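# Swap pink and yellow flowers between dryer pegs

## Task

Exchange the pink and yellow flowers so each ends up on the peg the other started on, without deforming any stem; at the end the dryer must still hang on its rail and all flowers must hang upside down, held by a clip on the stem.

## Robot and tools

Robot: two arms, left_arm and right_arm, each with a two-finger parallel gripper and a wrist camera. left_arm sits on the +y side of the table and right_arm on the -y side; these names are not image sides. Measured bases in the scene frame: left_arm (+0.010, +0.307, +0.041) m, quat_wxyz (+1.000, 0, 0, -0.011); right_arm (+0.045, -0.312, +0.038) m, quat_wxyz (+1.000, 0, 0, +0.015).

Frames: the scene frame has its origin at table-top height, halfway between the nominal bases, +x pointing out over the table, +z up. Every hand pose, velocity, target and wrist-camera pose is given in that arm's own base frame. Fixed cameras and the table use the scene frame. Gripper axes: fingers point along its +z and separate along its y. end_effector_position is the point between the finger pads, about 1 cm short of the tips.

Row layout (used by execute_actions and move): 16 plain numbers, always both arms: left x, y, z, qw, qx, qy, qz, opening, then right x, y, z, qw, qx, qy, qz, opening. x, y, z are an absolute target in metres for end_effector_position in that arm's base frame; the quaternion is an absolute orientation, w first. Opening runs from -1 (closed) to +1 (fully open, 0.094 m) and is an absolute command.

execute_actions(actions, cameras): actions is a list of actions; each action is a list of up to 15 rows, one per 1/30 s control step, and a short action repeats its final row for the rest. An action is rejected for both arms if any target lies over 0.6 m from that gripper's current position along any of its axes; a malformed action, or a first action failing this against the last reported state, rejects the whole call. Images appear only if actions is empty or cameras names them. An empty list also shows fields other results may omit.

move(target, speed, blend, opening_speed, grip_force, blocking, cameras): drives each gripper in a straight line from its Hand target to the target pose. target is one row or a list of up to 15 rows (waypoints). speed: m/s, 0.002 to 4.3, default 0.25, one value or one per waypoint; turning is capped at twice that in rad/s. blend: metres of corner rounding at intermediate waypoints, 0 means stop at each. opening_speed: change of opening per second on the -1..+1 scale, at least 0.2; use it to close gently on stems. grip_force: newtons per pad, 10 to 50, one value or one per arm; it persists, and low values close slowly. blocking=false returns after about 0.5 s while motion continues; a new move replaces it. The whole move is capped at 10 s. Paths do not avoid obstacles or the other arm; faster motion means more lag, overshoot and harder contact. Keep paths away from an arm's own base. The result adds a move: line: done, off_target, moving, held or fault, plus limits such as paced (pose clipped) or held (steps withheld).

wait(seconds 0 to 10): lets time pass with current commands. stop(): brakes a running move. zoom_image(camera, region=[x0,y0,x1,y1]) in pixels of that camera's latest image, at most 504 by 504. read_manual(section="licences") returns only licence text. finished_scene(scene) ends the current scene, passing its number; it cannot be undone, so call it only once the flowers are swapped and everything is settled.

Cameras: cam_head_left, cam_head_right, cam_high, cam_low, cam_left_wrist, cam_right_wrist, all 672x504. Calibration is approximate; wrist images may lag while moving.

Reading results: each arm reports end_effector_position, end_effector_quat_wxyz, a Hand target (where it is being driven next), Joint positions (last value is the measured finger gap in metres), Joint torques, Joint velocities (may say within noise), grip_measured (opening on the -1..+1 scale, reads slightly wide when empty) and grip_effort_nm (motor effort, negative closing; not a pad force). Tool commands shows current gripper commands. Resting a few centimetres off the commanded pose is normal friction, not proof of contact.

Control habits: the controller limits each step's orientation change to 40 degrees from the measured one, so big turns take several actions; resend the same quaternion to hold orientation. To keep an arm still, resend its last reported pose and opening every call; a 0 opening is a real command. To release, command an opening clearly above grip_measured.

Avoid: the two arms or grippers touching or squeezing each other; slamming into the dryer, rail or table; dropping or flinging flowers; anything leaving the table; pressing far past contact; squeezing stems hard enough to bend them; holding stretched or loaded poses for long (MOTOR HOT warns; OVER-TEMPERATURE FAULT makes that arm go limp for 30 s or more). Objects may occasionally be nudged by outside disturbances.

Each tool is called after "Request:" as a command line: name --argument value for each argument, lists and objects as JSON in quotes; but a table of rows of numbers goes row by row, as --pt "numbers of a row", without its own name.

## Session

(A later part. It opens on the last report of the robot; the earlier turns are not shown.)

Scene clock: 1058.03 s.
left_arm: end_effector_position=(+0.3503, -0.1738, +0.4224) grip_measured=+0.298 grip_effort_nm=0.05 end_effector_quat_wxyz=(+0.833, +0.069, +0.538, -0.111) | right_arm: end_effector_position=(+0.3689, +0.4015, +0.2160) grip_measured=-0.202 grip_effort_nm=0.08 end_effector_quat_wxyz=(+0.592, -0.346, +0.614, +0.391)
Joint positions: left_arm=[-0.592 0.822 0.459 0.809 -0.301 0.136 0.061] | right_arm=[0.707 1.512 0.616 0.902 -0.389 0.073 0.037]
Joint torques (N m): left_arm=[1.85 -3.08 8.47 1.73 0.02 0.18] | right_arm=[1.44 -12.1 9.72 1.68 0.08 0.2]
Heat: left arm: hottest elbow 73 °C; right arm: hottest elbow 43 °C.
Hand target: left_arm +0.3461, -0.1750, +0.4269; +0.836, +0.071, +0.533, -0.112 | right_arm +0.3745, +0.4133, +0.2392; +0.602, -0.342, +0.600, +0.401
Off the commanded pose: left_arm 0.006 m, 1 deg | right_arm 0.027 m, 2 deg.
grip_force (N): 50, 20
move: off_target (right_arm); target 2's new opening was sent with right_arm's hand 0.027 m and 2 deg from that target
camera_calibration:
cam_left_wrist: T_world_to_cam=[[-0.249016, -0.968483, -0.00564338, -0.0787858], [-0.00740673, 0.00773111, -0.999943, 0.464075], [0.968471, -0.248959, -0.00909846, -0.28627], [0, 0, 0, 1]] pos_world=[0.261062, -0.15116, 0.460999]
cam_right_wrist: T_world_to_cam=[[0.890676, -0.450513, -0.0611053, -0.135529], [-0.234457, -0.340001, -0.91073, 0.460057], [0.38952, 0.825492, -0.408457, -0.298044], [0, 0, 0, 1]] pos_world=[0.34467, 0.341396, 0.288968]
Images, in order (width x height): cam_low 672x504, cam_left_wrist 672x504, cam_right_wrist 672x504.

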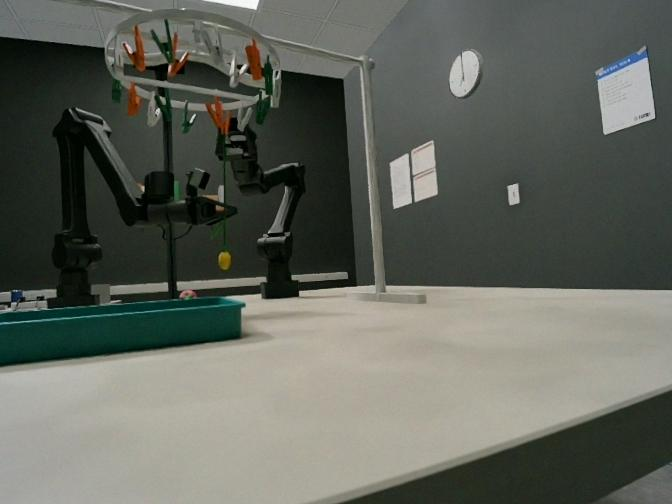

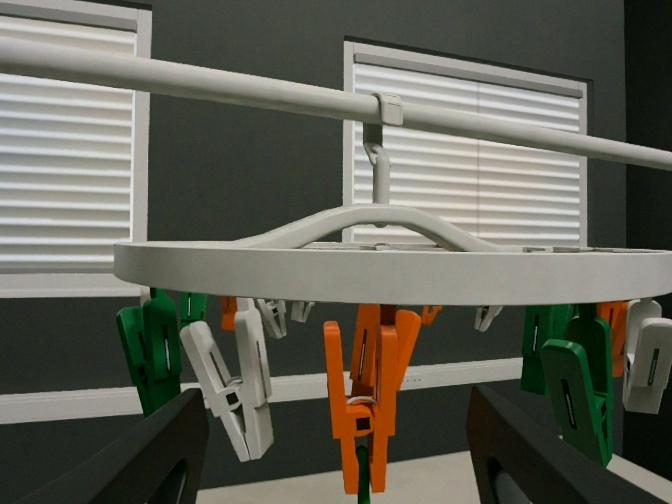

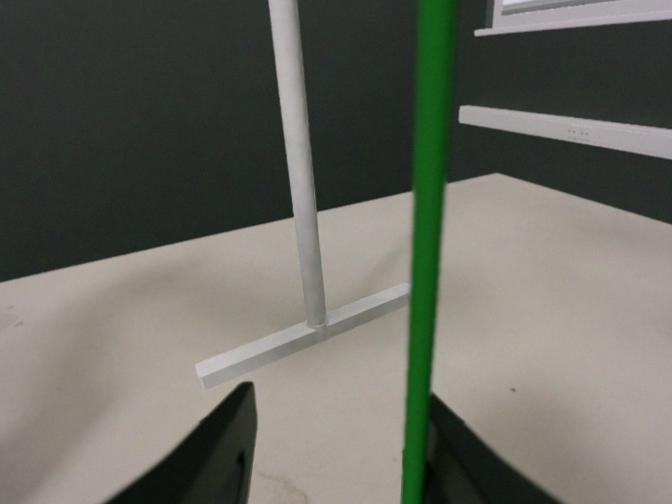

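Request:
move --pt "0.3460 -0.1750 0.4270 0.83676 0.07107 0.53306 -0.11156 0.3 0.3755 0.4143 0.2390 0.6022 -0.3416 0.6001 0.4008 0.4" --pt "0.3460 -0.1750 0.4270 0.83676 0.07107 0.53306 -0.11156 0.3 0.3300 0.3250 0.2360 0.6022 -0.3416 0.6001 0.4008 0.4" --pt "0.3460 -0.1750 0.4270 0.83676 0.07107 0.53306 -0.11156 0.3 0.3000 0.1300 0.2900 0.6409 -0.2988 0.6409 0.2988 0.2" --pt "0.2870 -0.3090 0.1200 0 0.0323 0.9995 0 0.0 0.4117 0.1469 0.4200 0.6823 -0.3158 0.4347 0.4958 0.064" --speed '[0.1, 0.12, 0.25, 0.25]' --blend '[0, 0.02, 0.03, 0]' --cameras '["all"]'

Scene clock: 1085.10 s.
left_arm: end_effector_position=(+0.2722, -0.2982, +0.1072) grip_measured=+0.002 grip_effort_nm=-0.12 end_effector_quat_wxyz=(-0.009, +0.043, +0.999, +0.011) | right_arm: end_effector_position=(+0.4046, +0.1430, +0.4052) grip_measured=+0.066 grip_effort_nm=-0.08 end_effector_quat_wxyz=(+0.678, -0.304, +0.459, +0.487)
Joint positions: left_arm=[-0.831 1.5 1.074 -1.172 -0.003 -0.746 0.047] | right_arm=[-0.018 1.341 0.674 1.569 -1.045 0.868 0.05]
Joint torques (N m): left_arm=[3.31 -9.05 10.62 -0.05 0.1 -0.07] | right_arm=[1.32 -7.24 10.32 1.33 0.53 0.18]
Heat: left arm: hottest elbow 66 °C; right arm: hottest elbow 46 °C.
Hand target: left_arm +0.2864, -0.3084, +0.1201; +0.000, +0.033, +0.999, +0.000 | right_arm +0.4109, +0.1469, +0.4200; +0.682, -0.313, +0.445, +0.489
Off the commanded pose: left_arm 0.022 m, 2 deg | right_arm 0.017 m, 3 deg.
joint sent to its limit (right arm) — joint 4 (wrist pitch), upper limit. The joint targets still meet the commanded pose.
grip_force (N): 50, 20
move: off_target (left_arm, right_arm); blend cut to 0 m at target 3; target 4's new opening was sent with left_arm's hand 0.022 m and 2 deg from that target
camera_calibration:
cam_left_wrist: T_world_to_cam=[[-0.0988926, -0.994764, -0.0257902, -0.267071], [-0.895632, 0.077683, 0.437961, 0.257727], [-0.433664, 0.0664096, -0.898624, 0.326577], [0, 0, 0, 1]] pos_world=[0.346042, -0.307381, 0.173708]
cam_right_wrist: T_world_to_cam=[[0.940434, -0.339166, -0.023462, -0.323671], [-0.0299682, -0.0139576, -0.999453, 0.459462], [0.338653, 0.940623, -0.0232904, -0.173245], [0, 0, 0, 1]] pos_world=[0.376831, 0.0595933, 0.447582]

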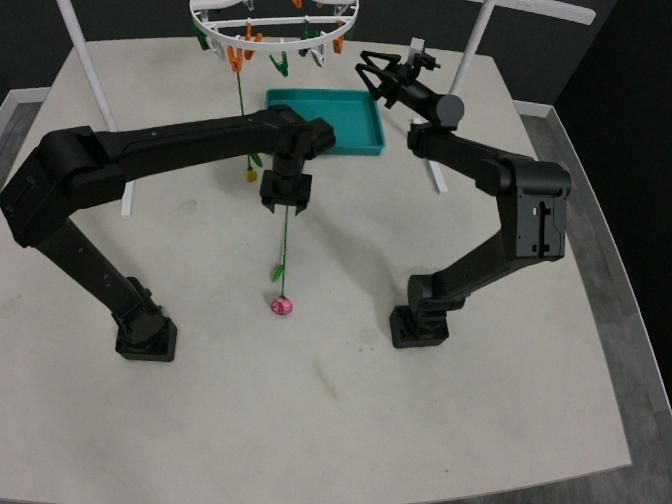

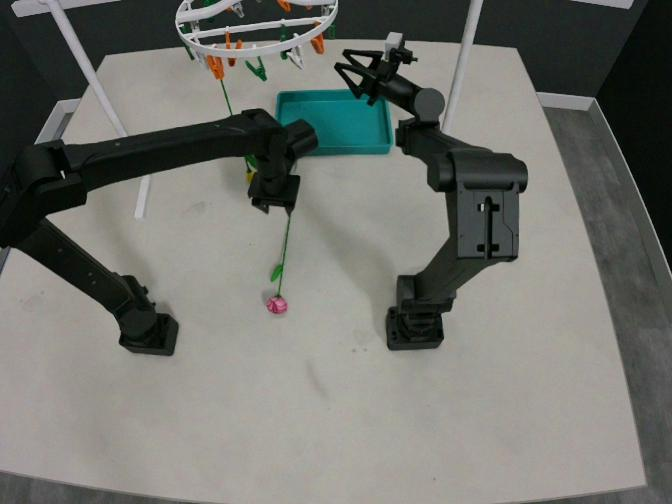

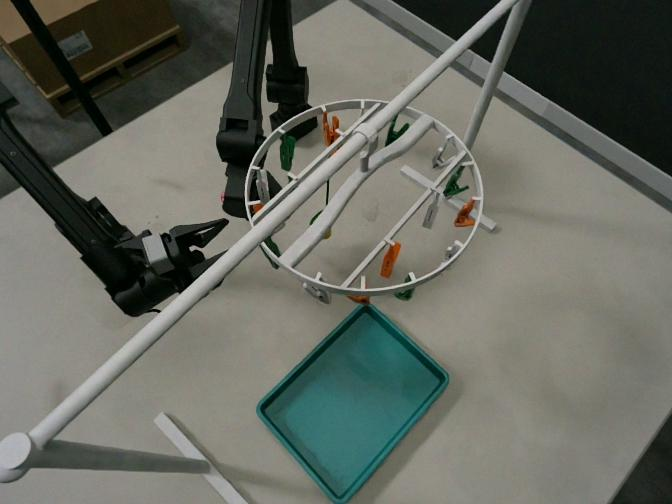

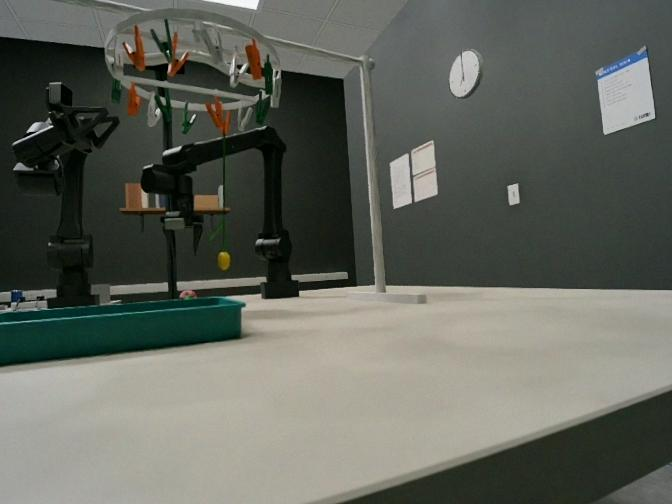

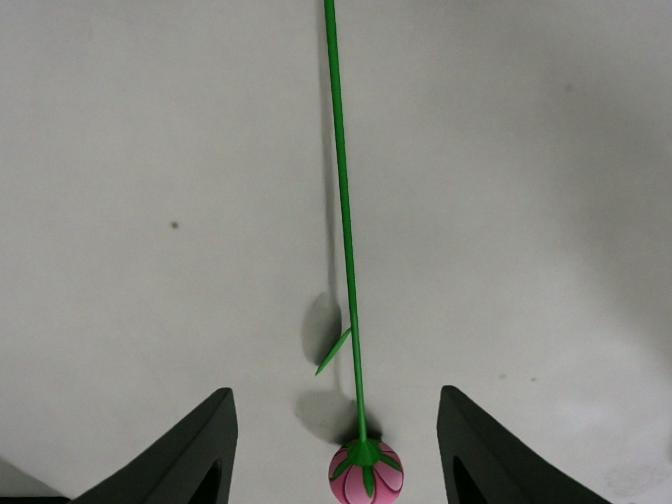

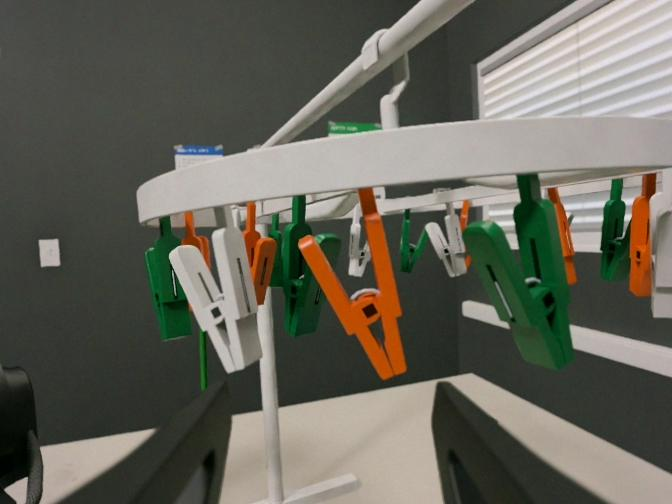

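Request:
zoom_image --camera "cam_left_wrist" --region '[280, 200, 420, 340]'

Request:
zoom_image --camera "cam_right_wrist" --region '[240, 140, 480, 420]'

Scaled by 3.600 from the camera's 672x504 image, which has a finer 960x720 frame.

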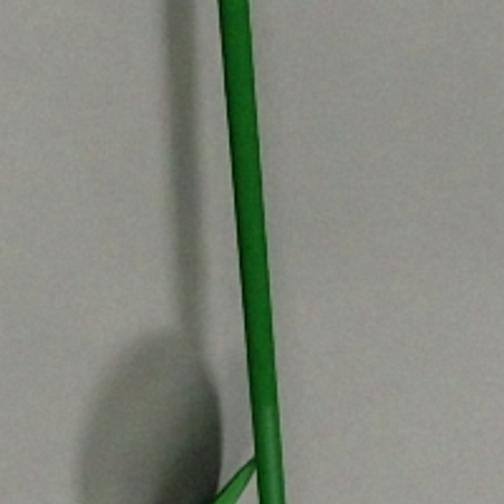

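Scaled by 1.800 from the camera's 672x504 image, which has a finer 960x720 frame.

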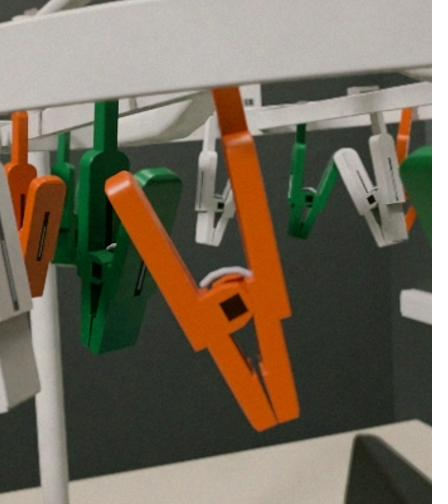

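Request:
move --target '[0.2600, -0.3070, 0.0380, 0, 0.0087, 1.0, 0, 0.0, 0.4285, 0.1835, 0.4605, 0.6823, -0.3158, 0.4347, 0.4958, 0.1]' --speed 0.1 --cameras '["cam_left_wrist", "cam_right_wrist", "cam_head_right"]'

Scene clock: 1127.67 s.
left_arm: end_effector_position=(+0.2613, -0.3022, +0.0427) grip_measured=+0.002 grip_effort_nm=-0.12 end_effector_quat_wxyz=(+0.001, +0.010, +1.000, +0.001) | right_arm: end_effector_position=(+0.4260, +0.1789, +0.4362) grip_measured=+0.099 grip_effort_nm=0.08 end_effector_quat_wxyz=(+0.669, -0.300, +0.456, +0.505)
Joint positions: left_arm=[-0.858 1.563 0.952 -0.96 -0.002 -0.839 0.047] | right_arm=[0.079 1.336 0.775 1.386 -0.987 0.801 0.052]
Joint torques (N m): left_arm=[1.85 -9 6.6 0.94 0.07 -0.05] | right_arm=[1.44 -10.05 11.17 0.7 0.5 -0.15]
Heat: left arm: hottest elbow 62 °C; right arm: hottest elbow 46 °C.
Hand target: left_arm +0.2599, -0.3069, +0.0380; +0.000, +0.009, +1.000, +0.000 | right_arm +0.4272, +0.1830, +0.4601; +0.682, -0.315, +0.434, +0.496
Off the commanded pose: left_arm 0.007 m, 0 deg | right_arm 0.025 m, 4 deg.
grip_force (N): 50, 20
move: off_target (right_arm)
camera_calibration:
cam_left_wrist: T_world_to_cam=[[-0.0328186, -0.999437, -0.00700949, -0.293228], [-0.907266, 0.0268484, 0.419699, 0.265034], [-0.419275, 0.0201334, -0.907636, 0.246703], [0, 0, 0, 1]] pos_world=[0.334269, -0.305146, 0.110627]
cam_right_wrist: T_world_to_cam=[[0.949913, -0.308605, -0.0492863, -0.329029], [-0.0501045, 0.00527805, -0.99873, 0.496381], [0.308473, 0.951176, -0.0104488, -0.208153], [0, 0, 0, 1]] pos_world=[0.401629, 0.0938297, 0.477359]
Images, in order (width x height): cam_head_right 672x504, cam_left_wrist 672x504, cam_right_wrist 672x504.

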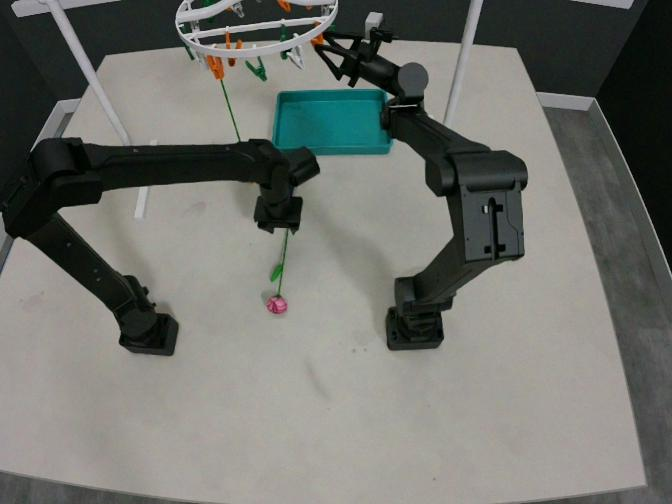

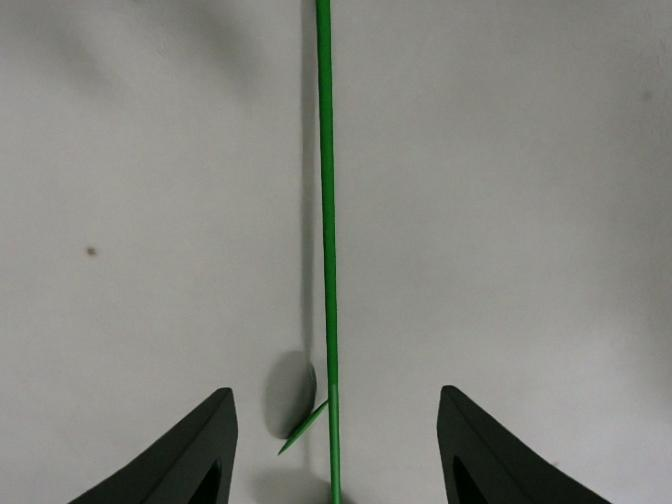

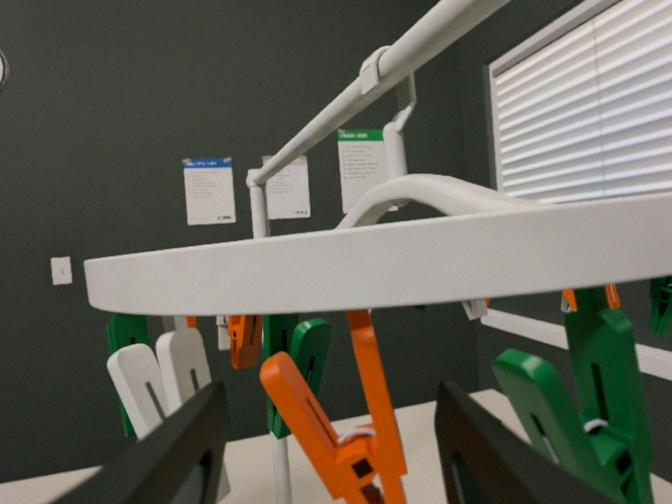

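Request:
move --pt "0.2357 -0.3026 -0.0270 -0.0314 0.0148 0.9994 0.0005 0.0 0.4293 0.1978 0.4705 0.6823 -0.3158 0.4347 0.4958 0.1" --pt "0.2357 -0.3026 -0.0270 -0.0314 0.0148 0.9994 0.0005 -0.96 0.4293 0.1978 0.4705 0.6823 -0.3158 0.4347 0.4958 0.1" --speed 0.06 --grip_force '[20, 50]' --opening_speed 0.5 --cameras '["cam_left_wrist", "cam_right_wrist", "cam_head_right"]'

Scene clock: 1157.20 s.
left_arm: end_effector_position=(+0.2385, -0.2990, -0.0217) grip_measured=-0.929 grip_effort_nm=-0.48 end_effector_quat_wxyz=(-0.030, +0.015, +0.999, +0.000) | right_arm: end_effector_position=(+0.4279, +0.1930, +0.4439) grip_measured=+0.099 grip_effort_nm=0.07 end_effector_quat_wxyz=(+0.668, -0.300, +0.457, +0.505)
Joint positions: left_arm=[-0.876 1.669 0.866 -0.807 0.045 -0.845 0.003] | right_arm=[0.115 1.32 0.793 1.309 -0.963 0.75 0.052]
Joint torques (N m): left_arm=[1.85 -9.17 5.46 0.81 0.11 -0.06] | right_arm=[1.26 -10.05 11.47 0.75 0.46 -0.13]
Heat: left arm: hottest elbow 57 °C; right arm: hottest elbow 48 °C.
Hand target: left_arm +0.2357, -0.3025, -0.0269; -0.031, +0.015, +0.999, +0.000 | right_arm +0.4278, +0.1972, +0.4699; +0.682, -0.316, +0.434, +0.496
Off the commanded pose: left_arm 0.007 m, 0 deg | right_arm 0.027 m, 4 deg.
grip_force (N): 20, 50
move: off_target (right_arm)
camera_calibration:
cam_left_wrist: T_world_to_cam=[[-0.0436649, -0.999039, -0.00368541, -0.288524], [-0.879914, 0.0367108, 0.473712, 0.268892], [-0.473122, 0.0239275, -0.880672, 0.193338], [0, 0, 0, 1]] pos_world=[0.315476, -0.302744, 0.0418264]
cam_right_wrist: T_world_to_cam=[[0.949631, -0.309185, -0.0510471, -0.325128], [-0.0528206, 0.00263786, -0.998601, 0.505611], [0.308886, 0.950998, -0.0138263, -0.220703], [0, 0, 0, 1]] pos_world=[0.40363, 0.10803, 0.485255]
Images, in order (width x height): cam_head_right 672x504, cam_left_wrist 672x504, cam_right_wrist 672x504.

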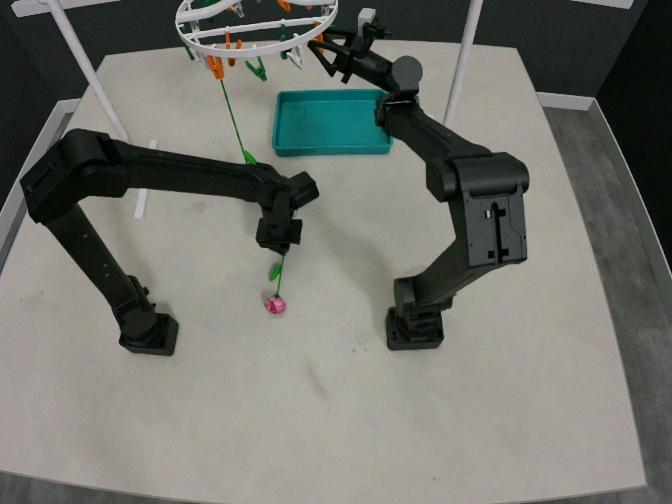

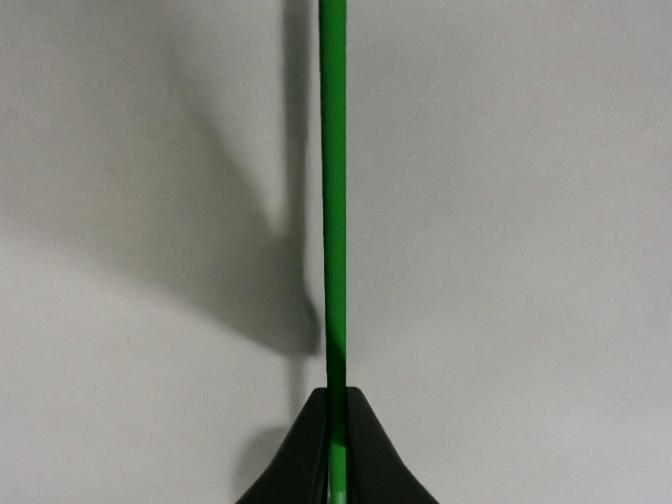

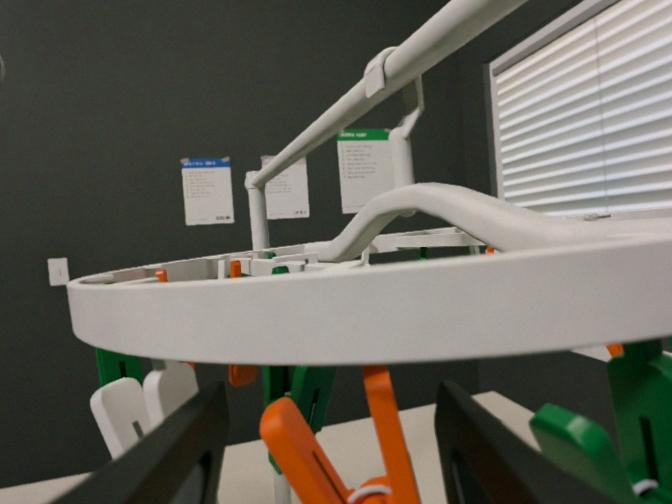

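Request:
move --pt "0.2385 -0.3020 0.1200 -0.0314 0.0148 0.9994 0.0005 -0.96 0.4293 0.1978 0.4705 0.6823 -0.3158 0.4347 0.4958 0.1" --pt "0.2600 -0.3050 0.2000 0.37941 0.12059 0.91597 -0.04995 -0.96 0.4120 0.1450 0.4420 0.6823 -0.3158 0.4347 0.4958 0.1" --pt "0.3500 -0.3400 0.1780 0.68505 0.17522 0.68505 -0.17522 -0.96 0.4120 0.1450 0.4420 0.6823 -0.3158 0.4347 0.4958 0.1" --pt "0.4080 -0.3680 0.1760 0.68505 0.17522 0.68505 -0.17522 -0.96 0.4120 0.1450 0.4420 0.6823 -0.3158 0.4347 0.4958 0.1" --speed '[0.12, 0.3, 0.3, 0.12]' --blend '[0.01, 0.03, 0.02, 0]' --cameras '["all"]'

Scene clock: 1182.80 s.
left_arm: end_effector_position=(+0.3955, -0.3604, +0.1628) grip_measured=-0.930 grip_effort_nm=-0.51 end_effector_quat_wxyz=(+0.671, +0.182, +0.698, -0.172) | right_arm: end_effector_position=(+0.4082, +0.1488, +0.4522) grip_measured=+0.099 grip_effort_nm=0.08 end_effector_quat_wxyz=(+0.688, -0.324, +0.425, +0.491)
Joint positions: left_arm=[-0.847 1.615 0.557 1.014 -0.341 -0.01 0.003] | right_arm=[-0.003 1.329 0.779 1.57 -1.043 0.919 0.052]
Joint torques (N m): left_arm=[3.19 -8.06 7.82 2.92 0.13 0.17] | right_arm=[-0.03 -7.65 6.42 1.1 0.43 0.2]
Heat: left arm: hottest elbow 55 °C; right arm: hottest elbow 47 °C.
Hand target: left_arm +0.4073, -0.3674, +0.1761; +0.685, +0.175, +0.685, -0.175 | right_arm +0.4119, +0.1450, +0.4421; +0.682, -0.316, +0.435, +0.496
Off the commanded pose: left_arm 0.020 m, 2 deg | right_arm 0.012 m, 2 deg.
grip_force (N): 20, 50
move: off_target (left_arm, right_arm)
camera_calibration:
cam_left_wrist: T_world_to_cam=[[-0.480713, -0.876695, -0.0179177, -0.122964], [-0.393279, 0.233818, -0.889191, 0.422252], [0.783739, -0.420399, -0.457185, -0.29462], [0, 0, 0, 1]] pos_world=[0.337857, -0.33039, 0.238564]
cam_right_wrist: T_world_to_cam=[[0.950927, -0.306796, 0.0401832, -0.36179], [0.0428074, 0.00182653, -0.999082, 0.474333], [0.306441, 0.951774, 0.01487, -0.184598], [0, 0, 0, 1]] pos_world=[0.380299, 0.0638333, 0.491181]

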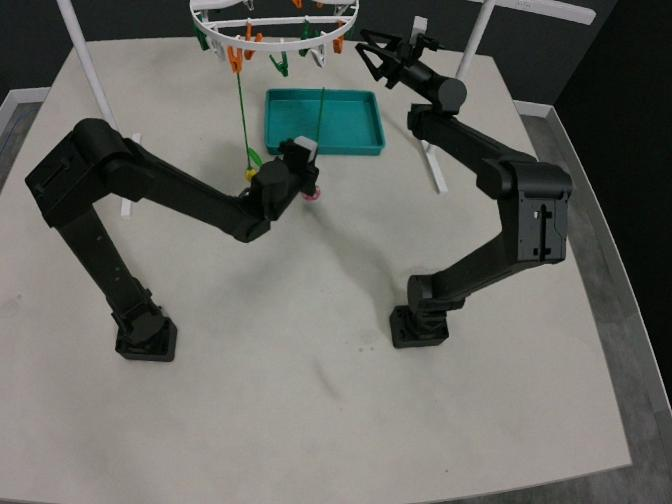

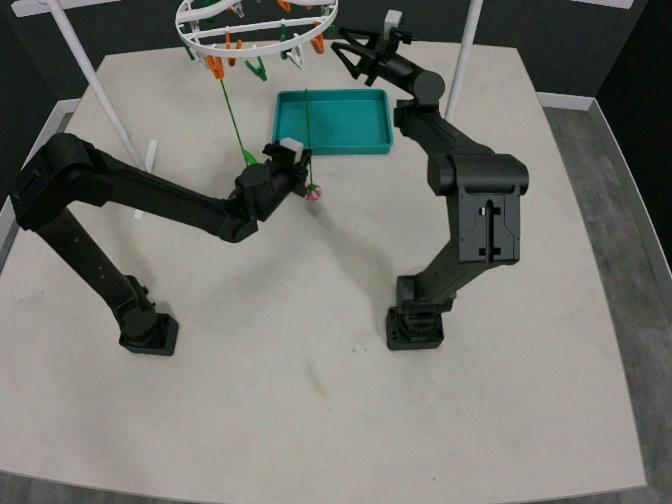

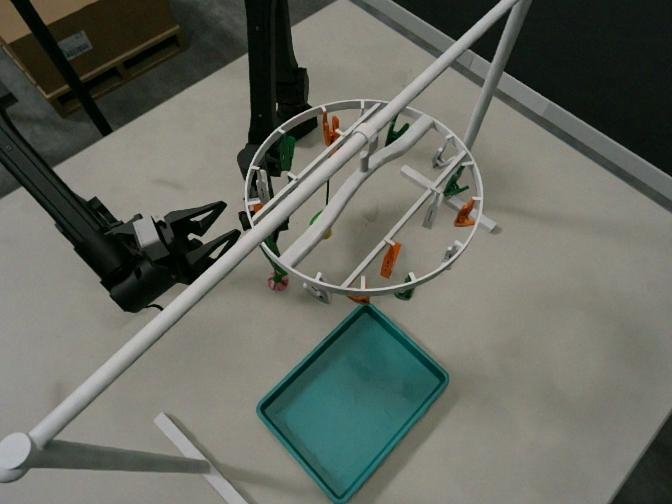

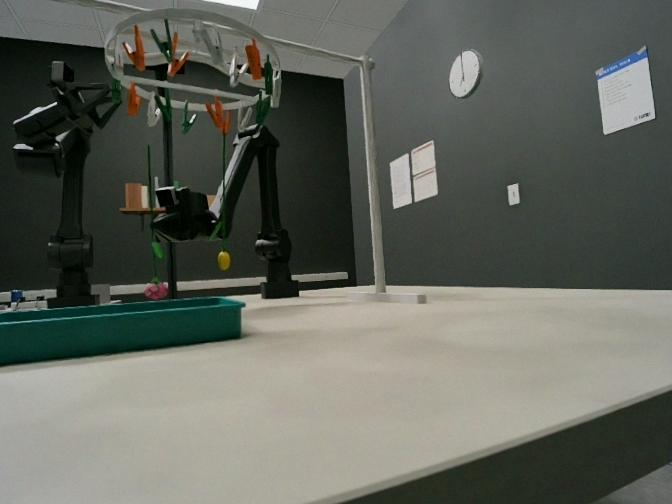

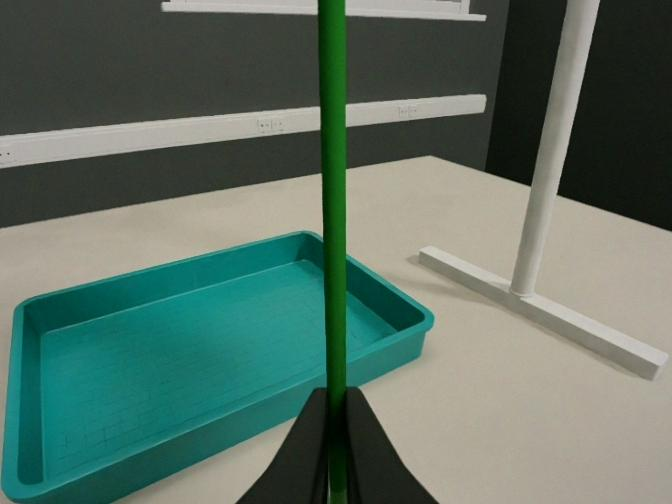

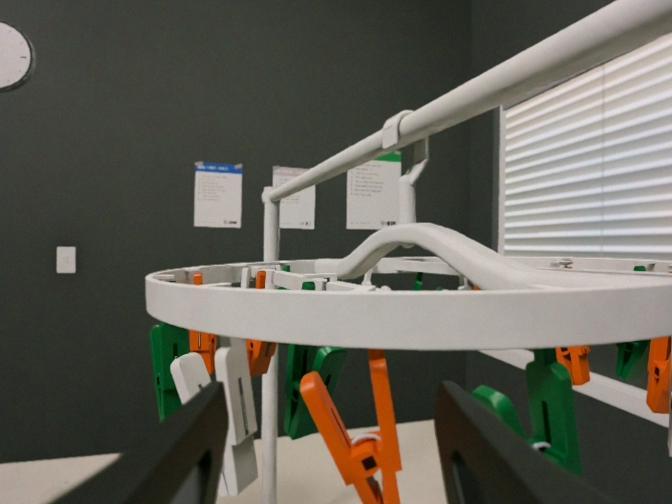

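Request:
move --target '[0.4080, -0.3680, 0.1760, 0.68505, 0.17522, 0.68505, -0.17522, -0.96, 0.4080, 0.1330, 0.4000, 0.6823, -0.3158, 0.4347, 0.4958, 0.1]' --speed 0.12 --cameras '["cam_right_wrist", "cam_low", "cam_head_right"]'

Request:
zoom_image --camera "cam_right_wrist" --region '[220, 180, 480, 480]'

Request:
zoom_image --camera "cam_low" --region '[110, 80, 190, 160]'

Request:
zoom_image --camera "cam_head_right" --region '[280, 20, 360, 100]'

Scene clock: 1188.63 s.
left_arm: end_effector_position=(+0.3955, -0.3604, +0.1628) grip_measured=-0.930 grip_effort_nm=-0.51 end_effector_quat_wxyz=(+0.671, +0.182, +0.698, -0.172) | right_arm: end_effector_position=(+0.4059, +0.1374, +0.4092) grip_measured=+0.099 grip_effort_nm=0.08 end_effector_quat_wxyz=(+0.678, -0.309, +0.460, +0.483)
Joint positions: left_arm=[-0.847 1.615 0.557 1.014 -0.341 -0.01 0.003] | right_arm=[-0.036 1.338 0.687 1.57 -1.064 0.881 0.052]
Joint torques (N m): left_arm=[3.19 -8.12 7.82 2.91 0.13 0.17] | right_arm=[-0.32 -7.41 6.02 1.25 0.4 -0.13]
Heat: left arm: hottest elbow 55 °C; right arm: hottest elbow 47 °C.
Hand target: left_arm +0.4073, -0.3674, +0.1761; +0.685, +0.175, +0.685, -0.175 | right_arm +0.4079, +0.1336, +0.4004; +0.680, -0.308, +0.464, +0.476
Off the commanded pose: left_arm 0.020 m, 2 deg | right_arm 0.010 m, 3 deg.
joint sent to its limit (right arm) — joint 4 (wrist pitch), upper limit. The joint targets are off in orientation, not in position.
grip_force (N): 20, 50
move: off_target (left_arm, right_arm)
camera_calibration:
cam_right_wrist: T_world_to_cam=[[0.940139, -0.34044, -0.0154446, -0.329579], [-0.0255458, -0.0252085, -0.999356, 0.463117], [0.339831, 0.939928, -0.0323963, -0.16493], [0, 0, 0, 1]] pos_world=[0.37773, 0.054495, 0.452386]
Images, in order (width x height): cam_head_right 672x504, cam_low 672x504, cam_right_wrist 672x504.

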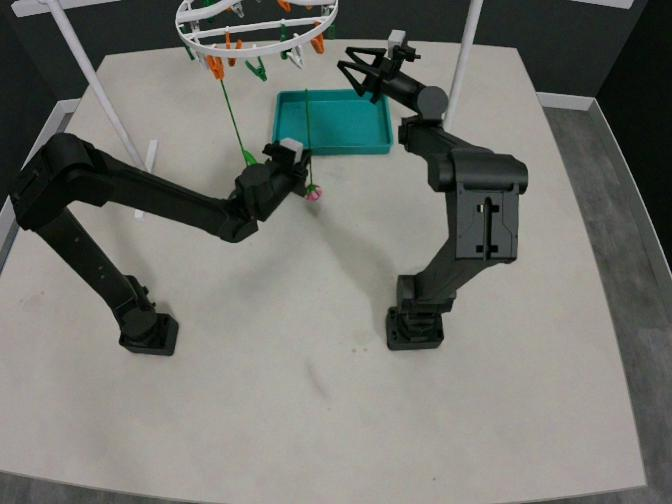

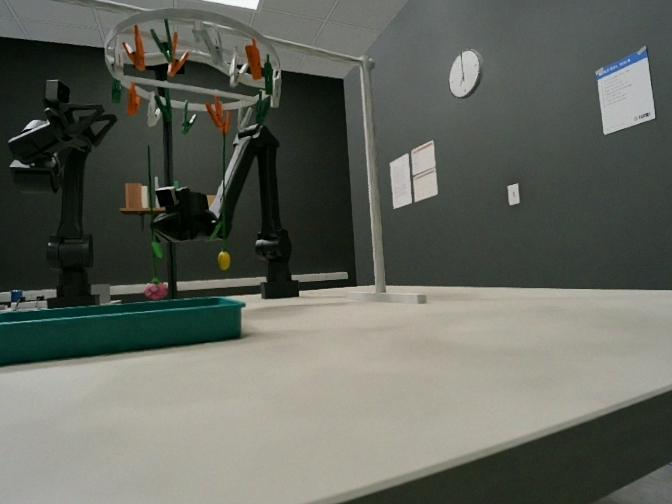

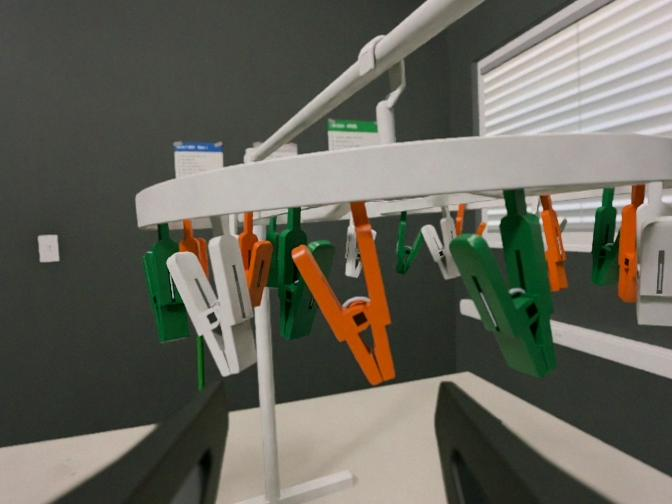

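Scaled by 1.680 from the camera's 672x504 image, which has a finer 960x720 frame.

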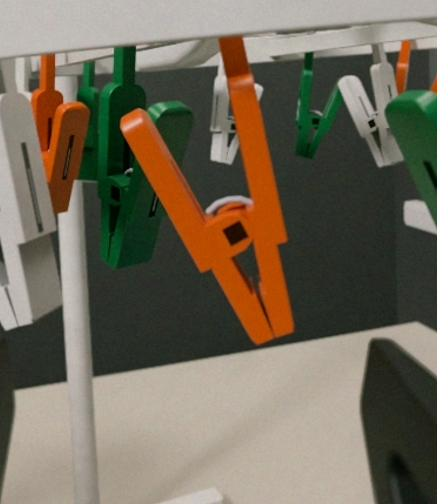

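Scaled by 6.300 from the camera's 672x504 image, which has a finer 960x720 frame.

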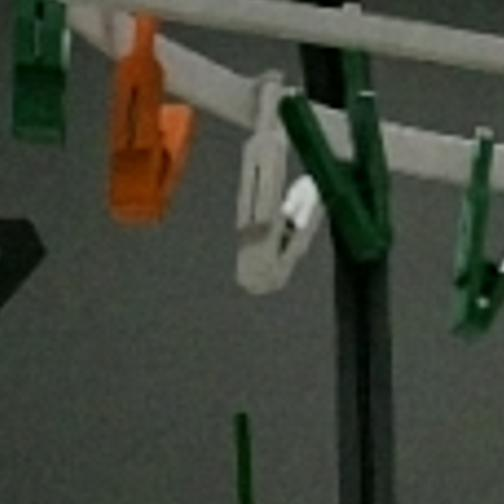

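Scaled by 6.300 from the camera's 672x504 image, which has a finer 960x720 frame.

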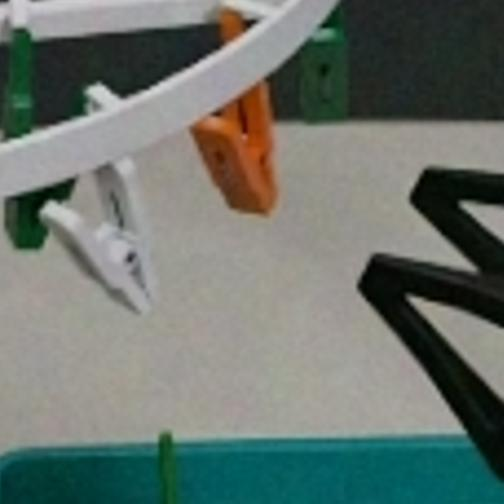

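Request:
move --target '[0.4480, -0.3960, 0.2115, 0.68505, 0.17522, 0.68505, -0.17522, -0.96, 0.4080, 0.1330, 0.4000, 0.6823, -0.3158, 0.4347, 0.4958, 0.1]' --speed 0.1 --cameras '["cam_right_wrist", "cam_low", "cam_head_right", "cam_left_wrist"]'

Request:
zoom_image --camera "cam_right_wrist" --region '[240, 280, 440, 504]'

Request:
zoom_image --camera "cam_low" --region '[110, 80, 190, 160]'

Request:
zoom_image --camera "cam_head_right" --region '[280, 20, 360, 100]'

Scene clock: 1203.97 s.
left_arm: end_effector_position=(+0.4343, -0.3890, +0.1985) grip_measured=-0.930 grip_effort_nm=-0.51 end_effector_quat_wxyz=(+0.676, +0.179, +0.693, -0.176) | right_arm: end_effector_position=(+0.4059, +0.1374, +0.4092) grip_measured=+0.099 grip_effort_nm=0.07 end_effector_quat_wxyz=(+0.678, -0.309, +0.460, +0.483)
Joint positions: left_arm=[-0.822 1.615 0.706 0.884 -0.315 -0.01 0.003] | right_arm=[-0.036 1.338 0.687 1.57 -1.064 0.881 0.052]
Joint torques (N m): left_arm=[3.25 -9.64 9.17 1.73 0.14 0.17] | right_arm=[-0.21 -7.41 6.02 1.29 0.4 -0.14]
Heat: left arm: hottest elbow 56 °C; right arm: hottest elbow 45 °C.
Hand target: left_arm +0.4474, -0.3952, +0.2116; +0.685, +0.175, +0.685, -0.175 | right_arm +0.4079, +0.1336, +0.4004; +0.680, -0.308, +0.464, +0.476
Off the commanded pose: left_arm 0.020 m, 1 deg | right_arm 0.010 m, 3 deg.
joint sent to its limit (right arm) — joint 4 (wrist pitch), upper limit. The joint targets are off in orientation, not in position.
grip_force (N): 20, 50
move: off_target (left_arm, right_arm)
camera_calibration:
cam_left_wrist: T_world_to_cam=[[-0.481559, -0.876334, -0.0118151, -0.129578], [-0.382353, 0.222202, -0.896901, 0.468344], [0.788611, -0.427394, -0.442073, -0.328658], [0, 0, 0, 1]] pos_world=[0.375857, -0.358087, 0.273237]
cam_right_wrist: T_world_to_cam=[[0.940104, -0.340553, -0.0151245, -0.329705], [-0.02525, -0.0253202, -0.99936, 0.463014], [0.339952, 0.939884, -0.0324026, -0.16497], [0, 0, 0, 1]] pos_world=[0.37773, 0.0544949, 0.452386]
Images, in order (width x height): cam_head_right 672x504, cam_low 672x504, cam_left_wrist 672x504, cam_right_wrist 672x504.

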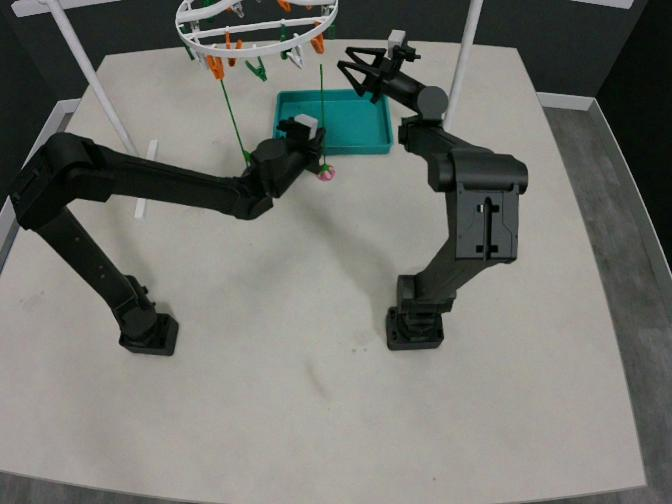

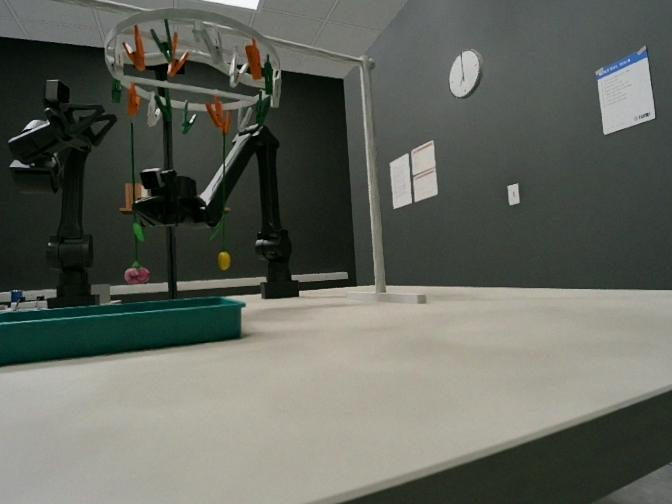

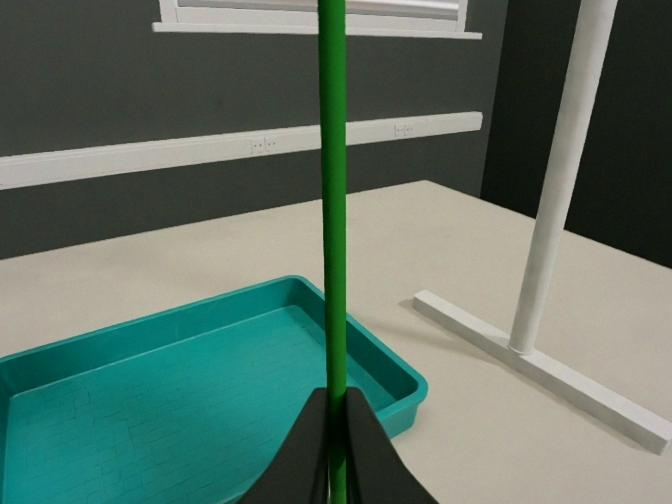

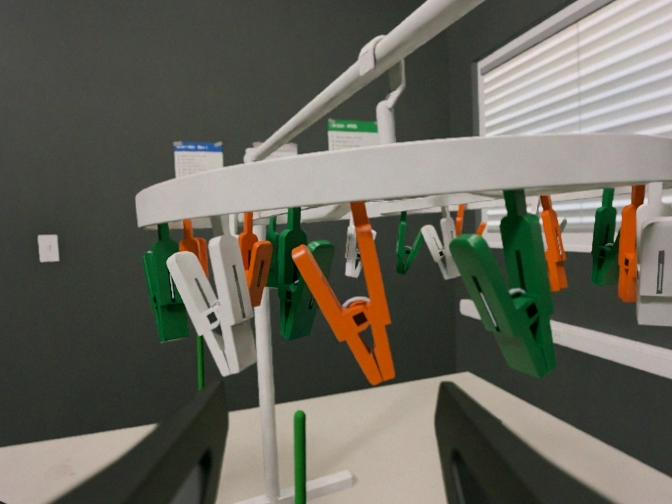

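Scaled by 2.250 from the camera's 672x504 image, which has a finer 960x720 frame.

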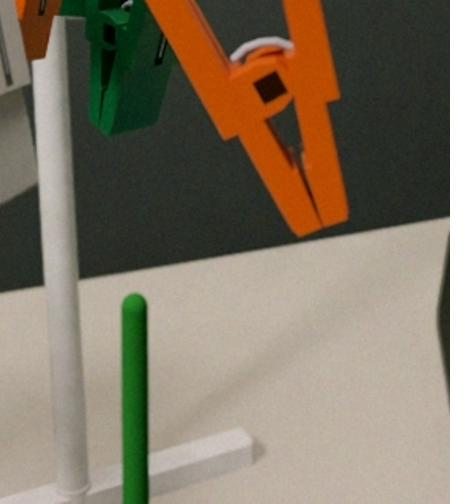

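Scaled by 6.300 from the camera's 672x504 image, which has a finer 960x720 frame.

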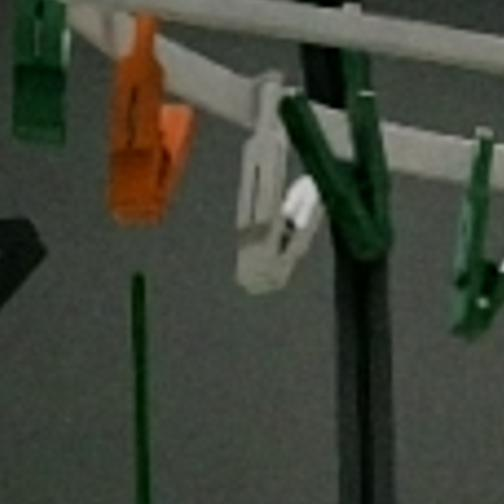

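Scaled by 6.300 from the camera's 672x504 image, which has a finer 960x720 frame.

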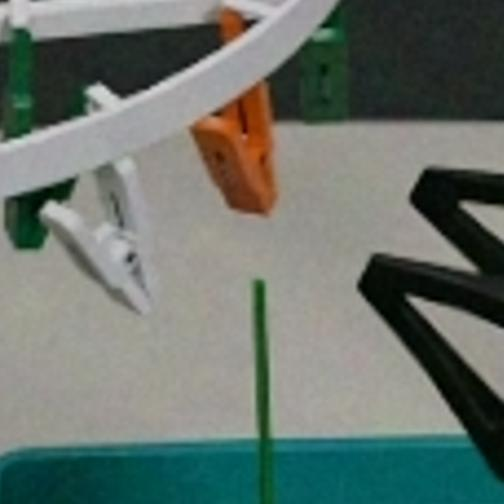

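Request:
move --pt "0.4626 -0.3892 0.2085 0.68505 0.17522 0.68505 -0.17522 -0.96 0.4150 0.1540 0.4320 0.6823 -0.3158 0.4347 0.4958 0.1" --pt "0.4626 -0.3892 0.2085 0.68505 0.17522 0.68505 -0.17522 -0.96 0.4285 0.1835 0.4605 0.6823 -0.3158 0.4347 0.4958 0.1" --pt "0.4626 -0.3892 0.2085 0.68505 0.17522 0.68505 -0.17522 -0.96 0.4293 0.1978 0.4705 0.6823 -0.3158 0.4347 0.4958 0.1" --speed 0.08 --cameras '["cam_right_wrist", "cam_low", "cam_head_right"]'

Request:
zoom_image --camera "cam_low" --region '[110, 80, 170, 140]'

Request:
zoom_image --camera "cam_head_right" --region '[290, 20, 350, 80]'

Scene clock: 1228.73 s.
left_arm: end_effector_position=(+0.4482, -0.3814, +0.1968) grip_measured=-0.930 grip_effort_nm=-0.51 end_effector_quat_wxyz=(+0.676, +0.178, +0.693, -0.176) | right_arm: end_effector_position=(+0.4268, +0.1933, +0.4459) grip_measured=+0.099 grip_effort_nm=0.08 end_effector_quat_wxyz=(+0.669, -0.301, +0.456, +0.505)
Joint positions: left_arm=[-0.786 1.627 0.717 0.884 -0.28 -0.01 0.003] | right_arm=[0.117 1.317 0.794 1.309 -0.963 0.751 0.052]
Joint torques (N m): left_arm=[3.19 -9.35 9.31 1.96 0.13 0.17] | right_arm=[1.2 -9.64 11.45 0.76 0.46 -0.13]
Heat: left arm: hottest elbow 57 °C; right arm: hottest elbow 43 °C.
Hand target: left_arm +0.4619, -0.3884, +0.2087; +0.685, +0.175, +0.685, -0.175 | right_arm +0.4280, +0.1972, +0.4702; +0.683, -0.315, +0.434, +0.496
Off the commanded pose: left_arm 0.020 m, 1 deg | right_arm 0.025 m, 4 deg.
grip_force (N): 20, 50
move: off_target (left_arm, right_arm)
camera_calibration:
cam_right_wrist: T_world_to_cam=[[0.950197, -0.307968, -0.0477589, -0.325853], [-0.0490003, 0.00370577, -0.998792, 0.505894], [0.307773, 0.951389, -0.0115693, -0.221317], [0, 0, 0, 1]] pos_world=[0.402529, 0.108331, 0.48716]
Images, in order (width x height): cam_head_right 672x504, cam_low 672x504, cam_right_wrist 672x504.

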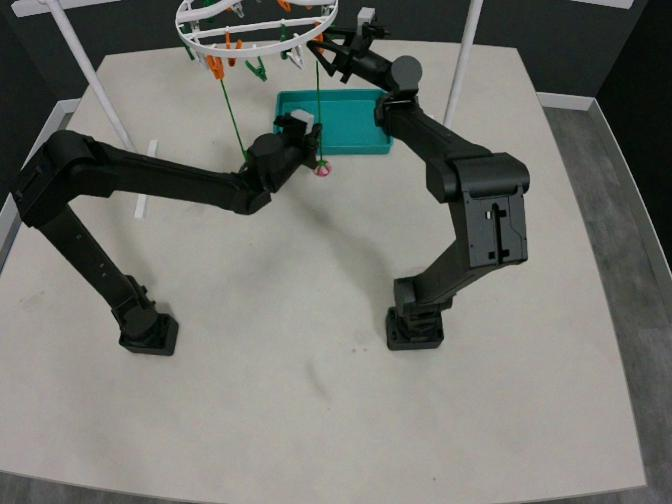

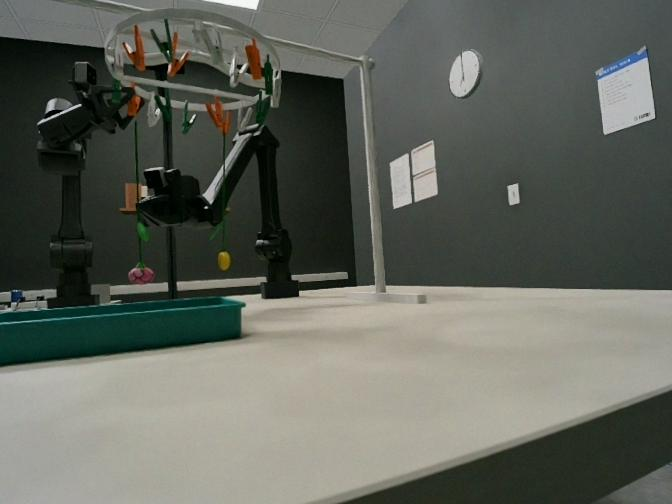

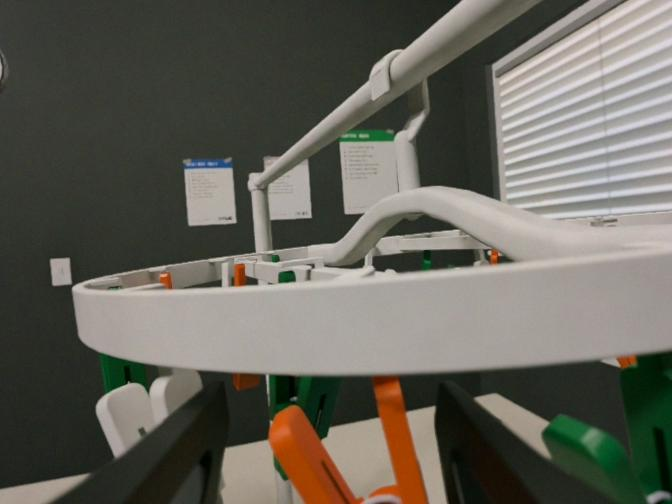

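Scaled by 8.400 from the camera's 672x504 image, which has a finer 960x720 frame.

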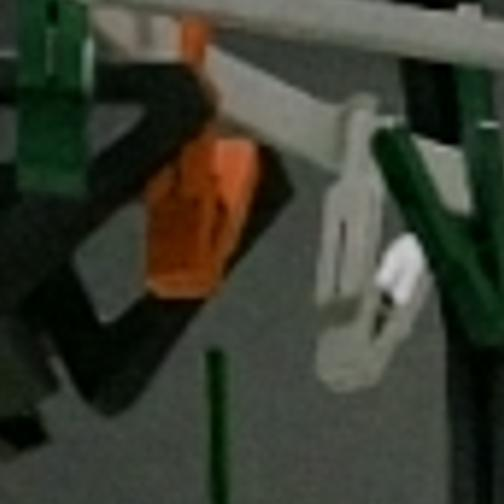

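Scaled by 8.400 from the camera's 672x504 image, which has a finer 960x720 frame.

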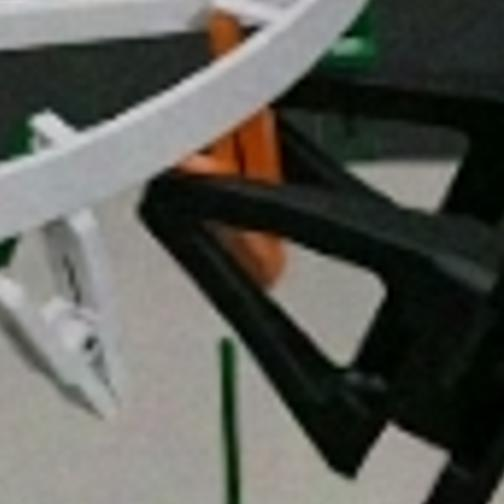

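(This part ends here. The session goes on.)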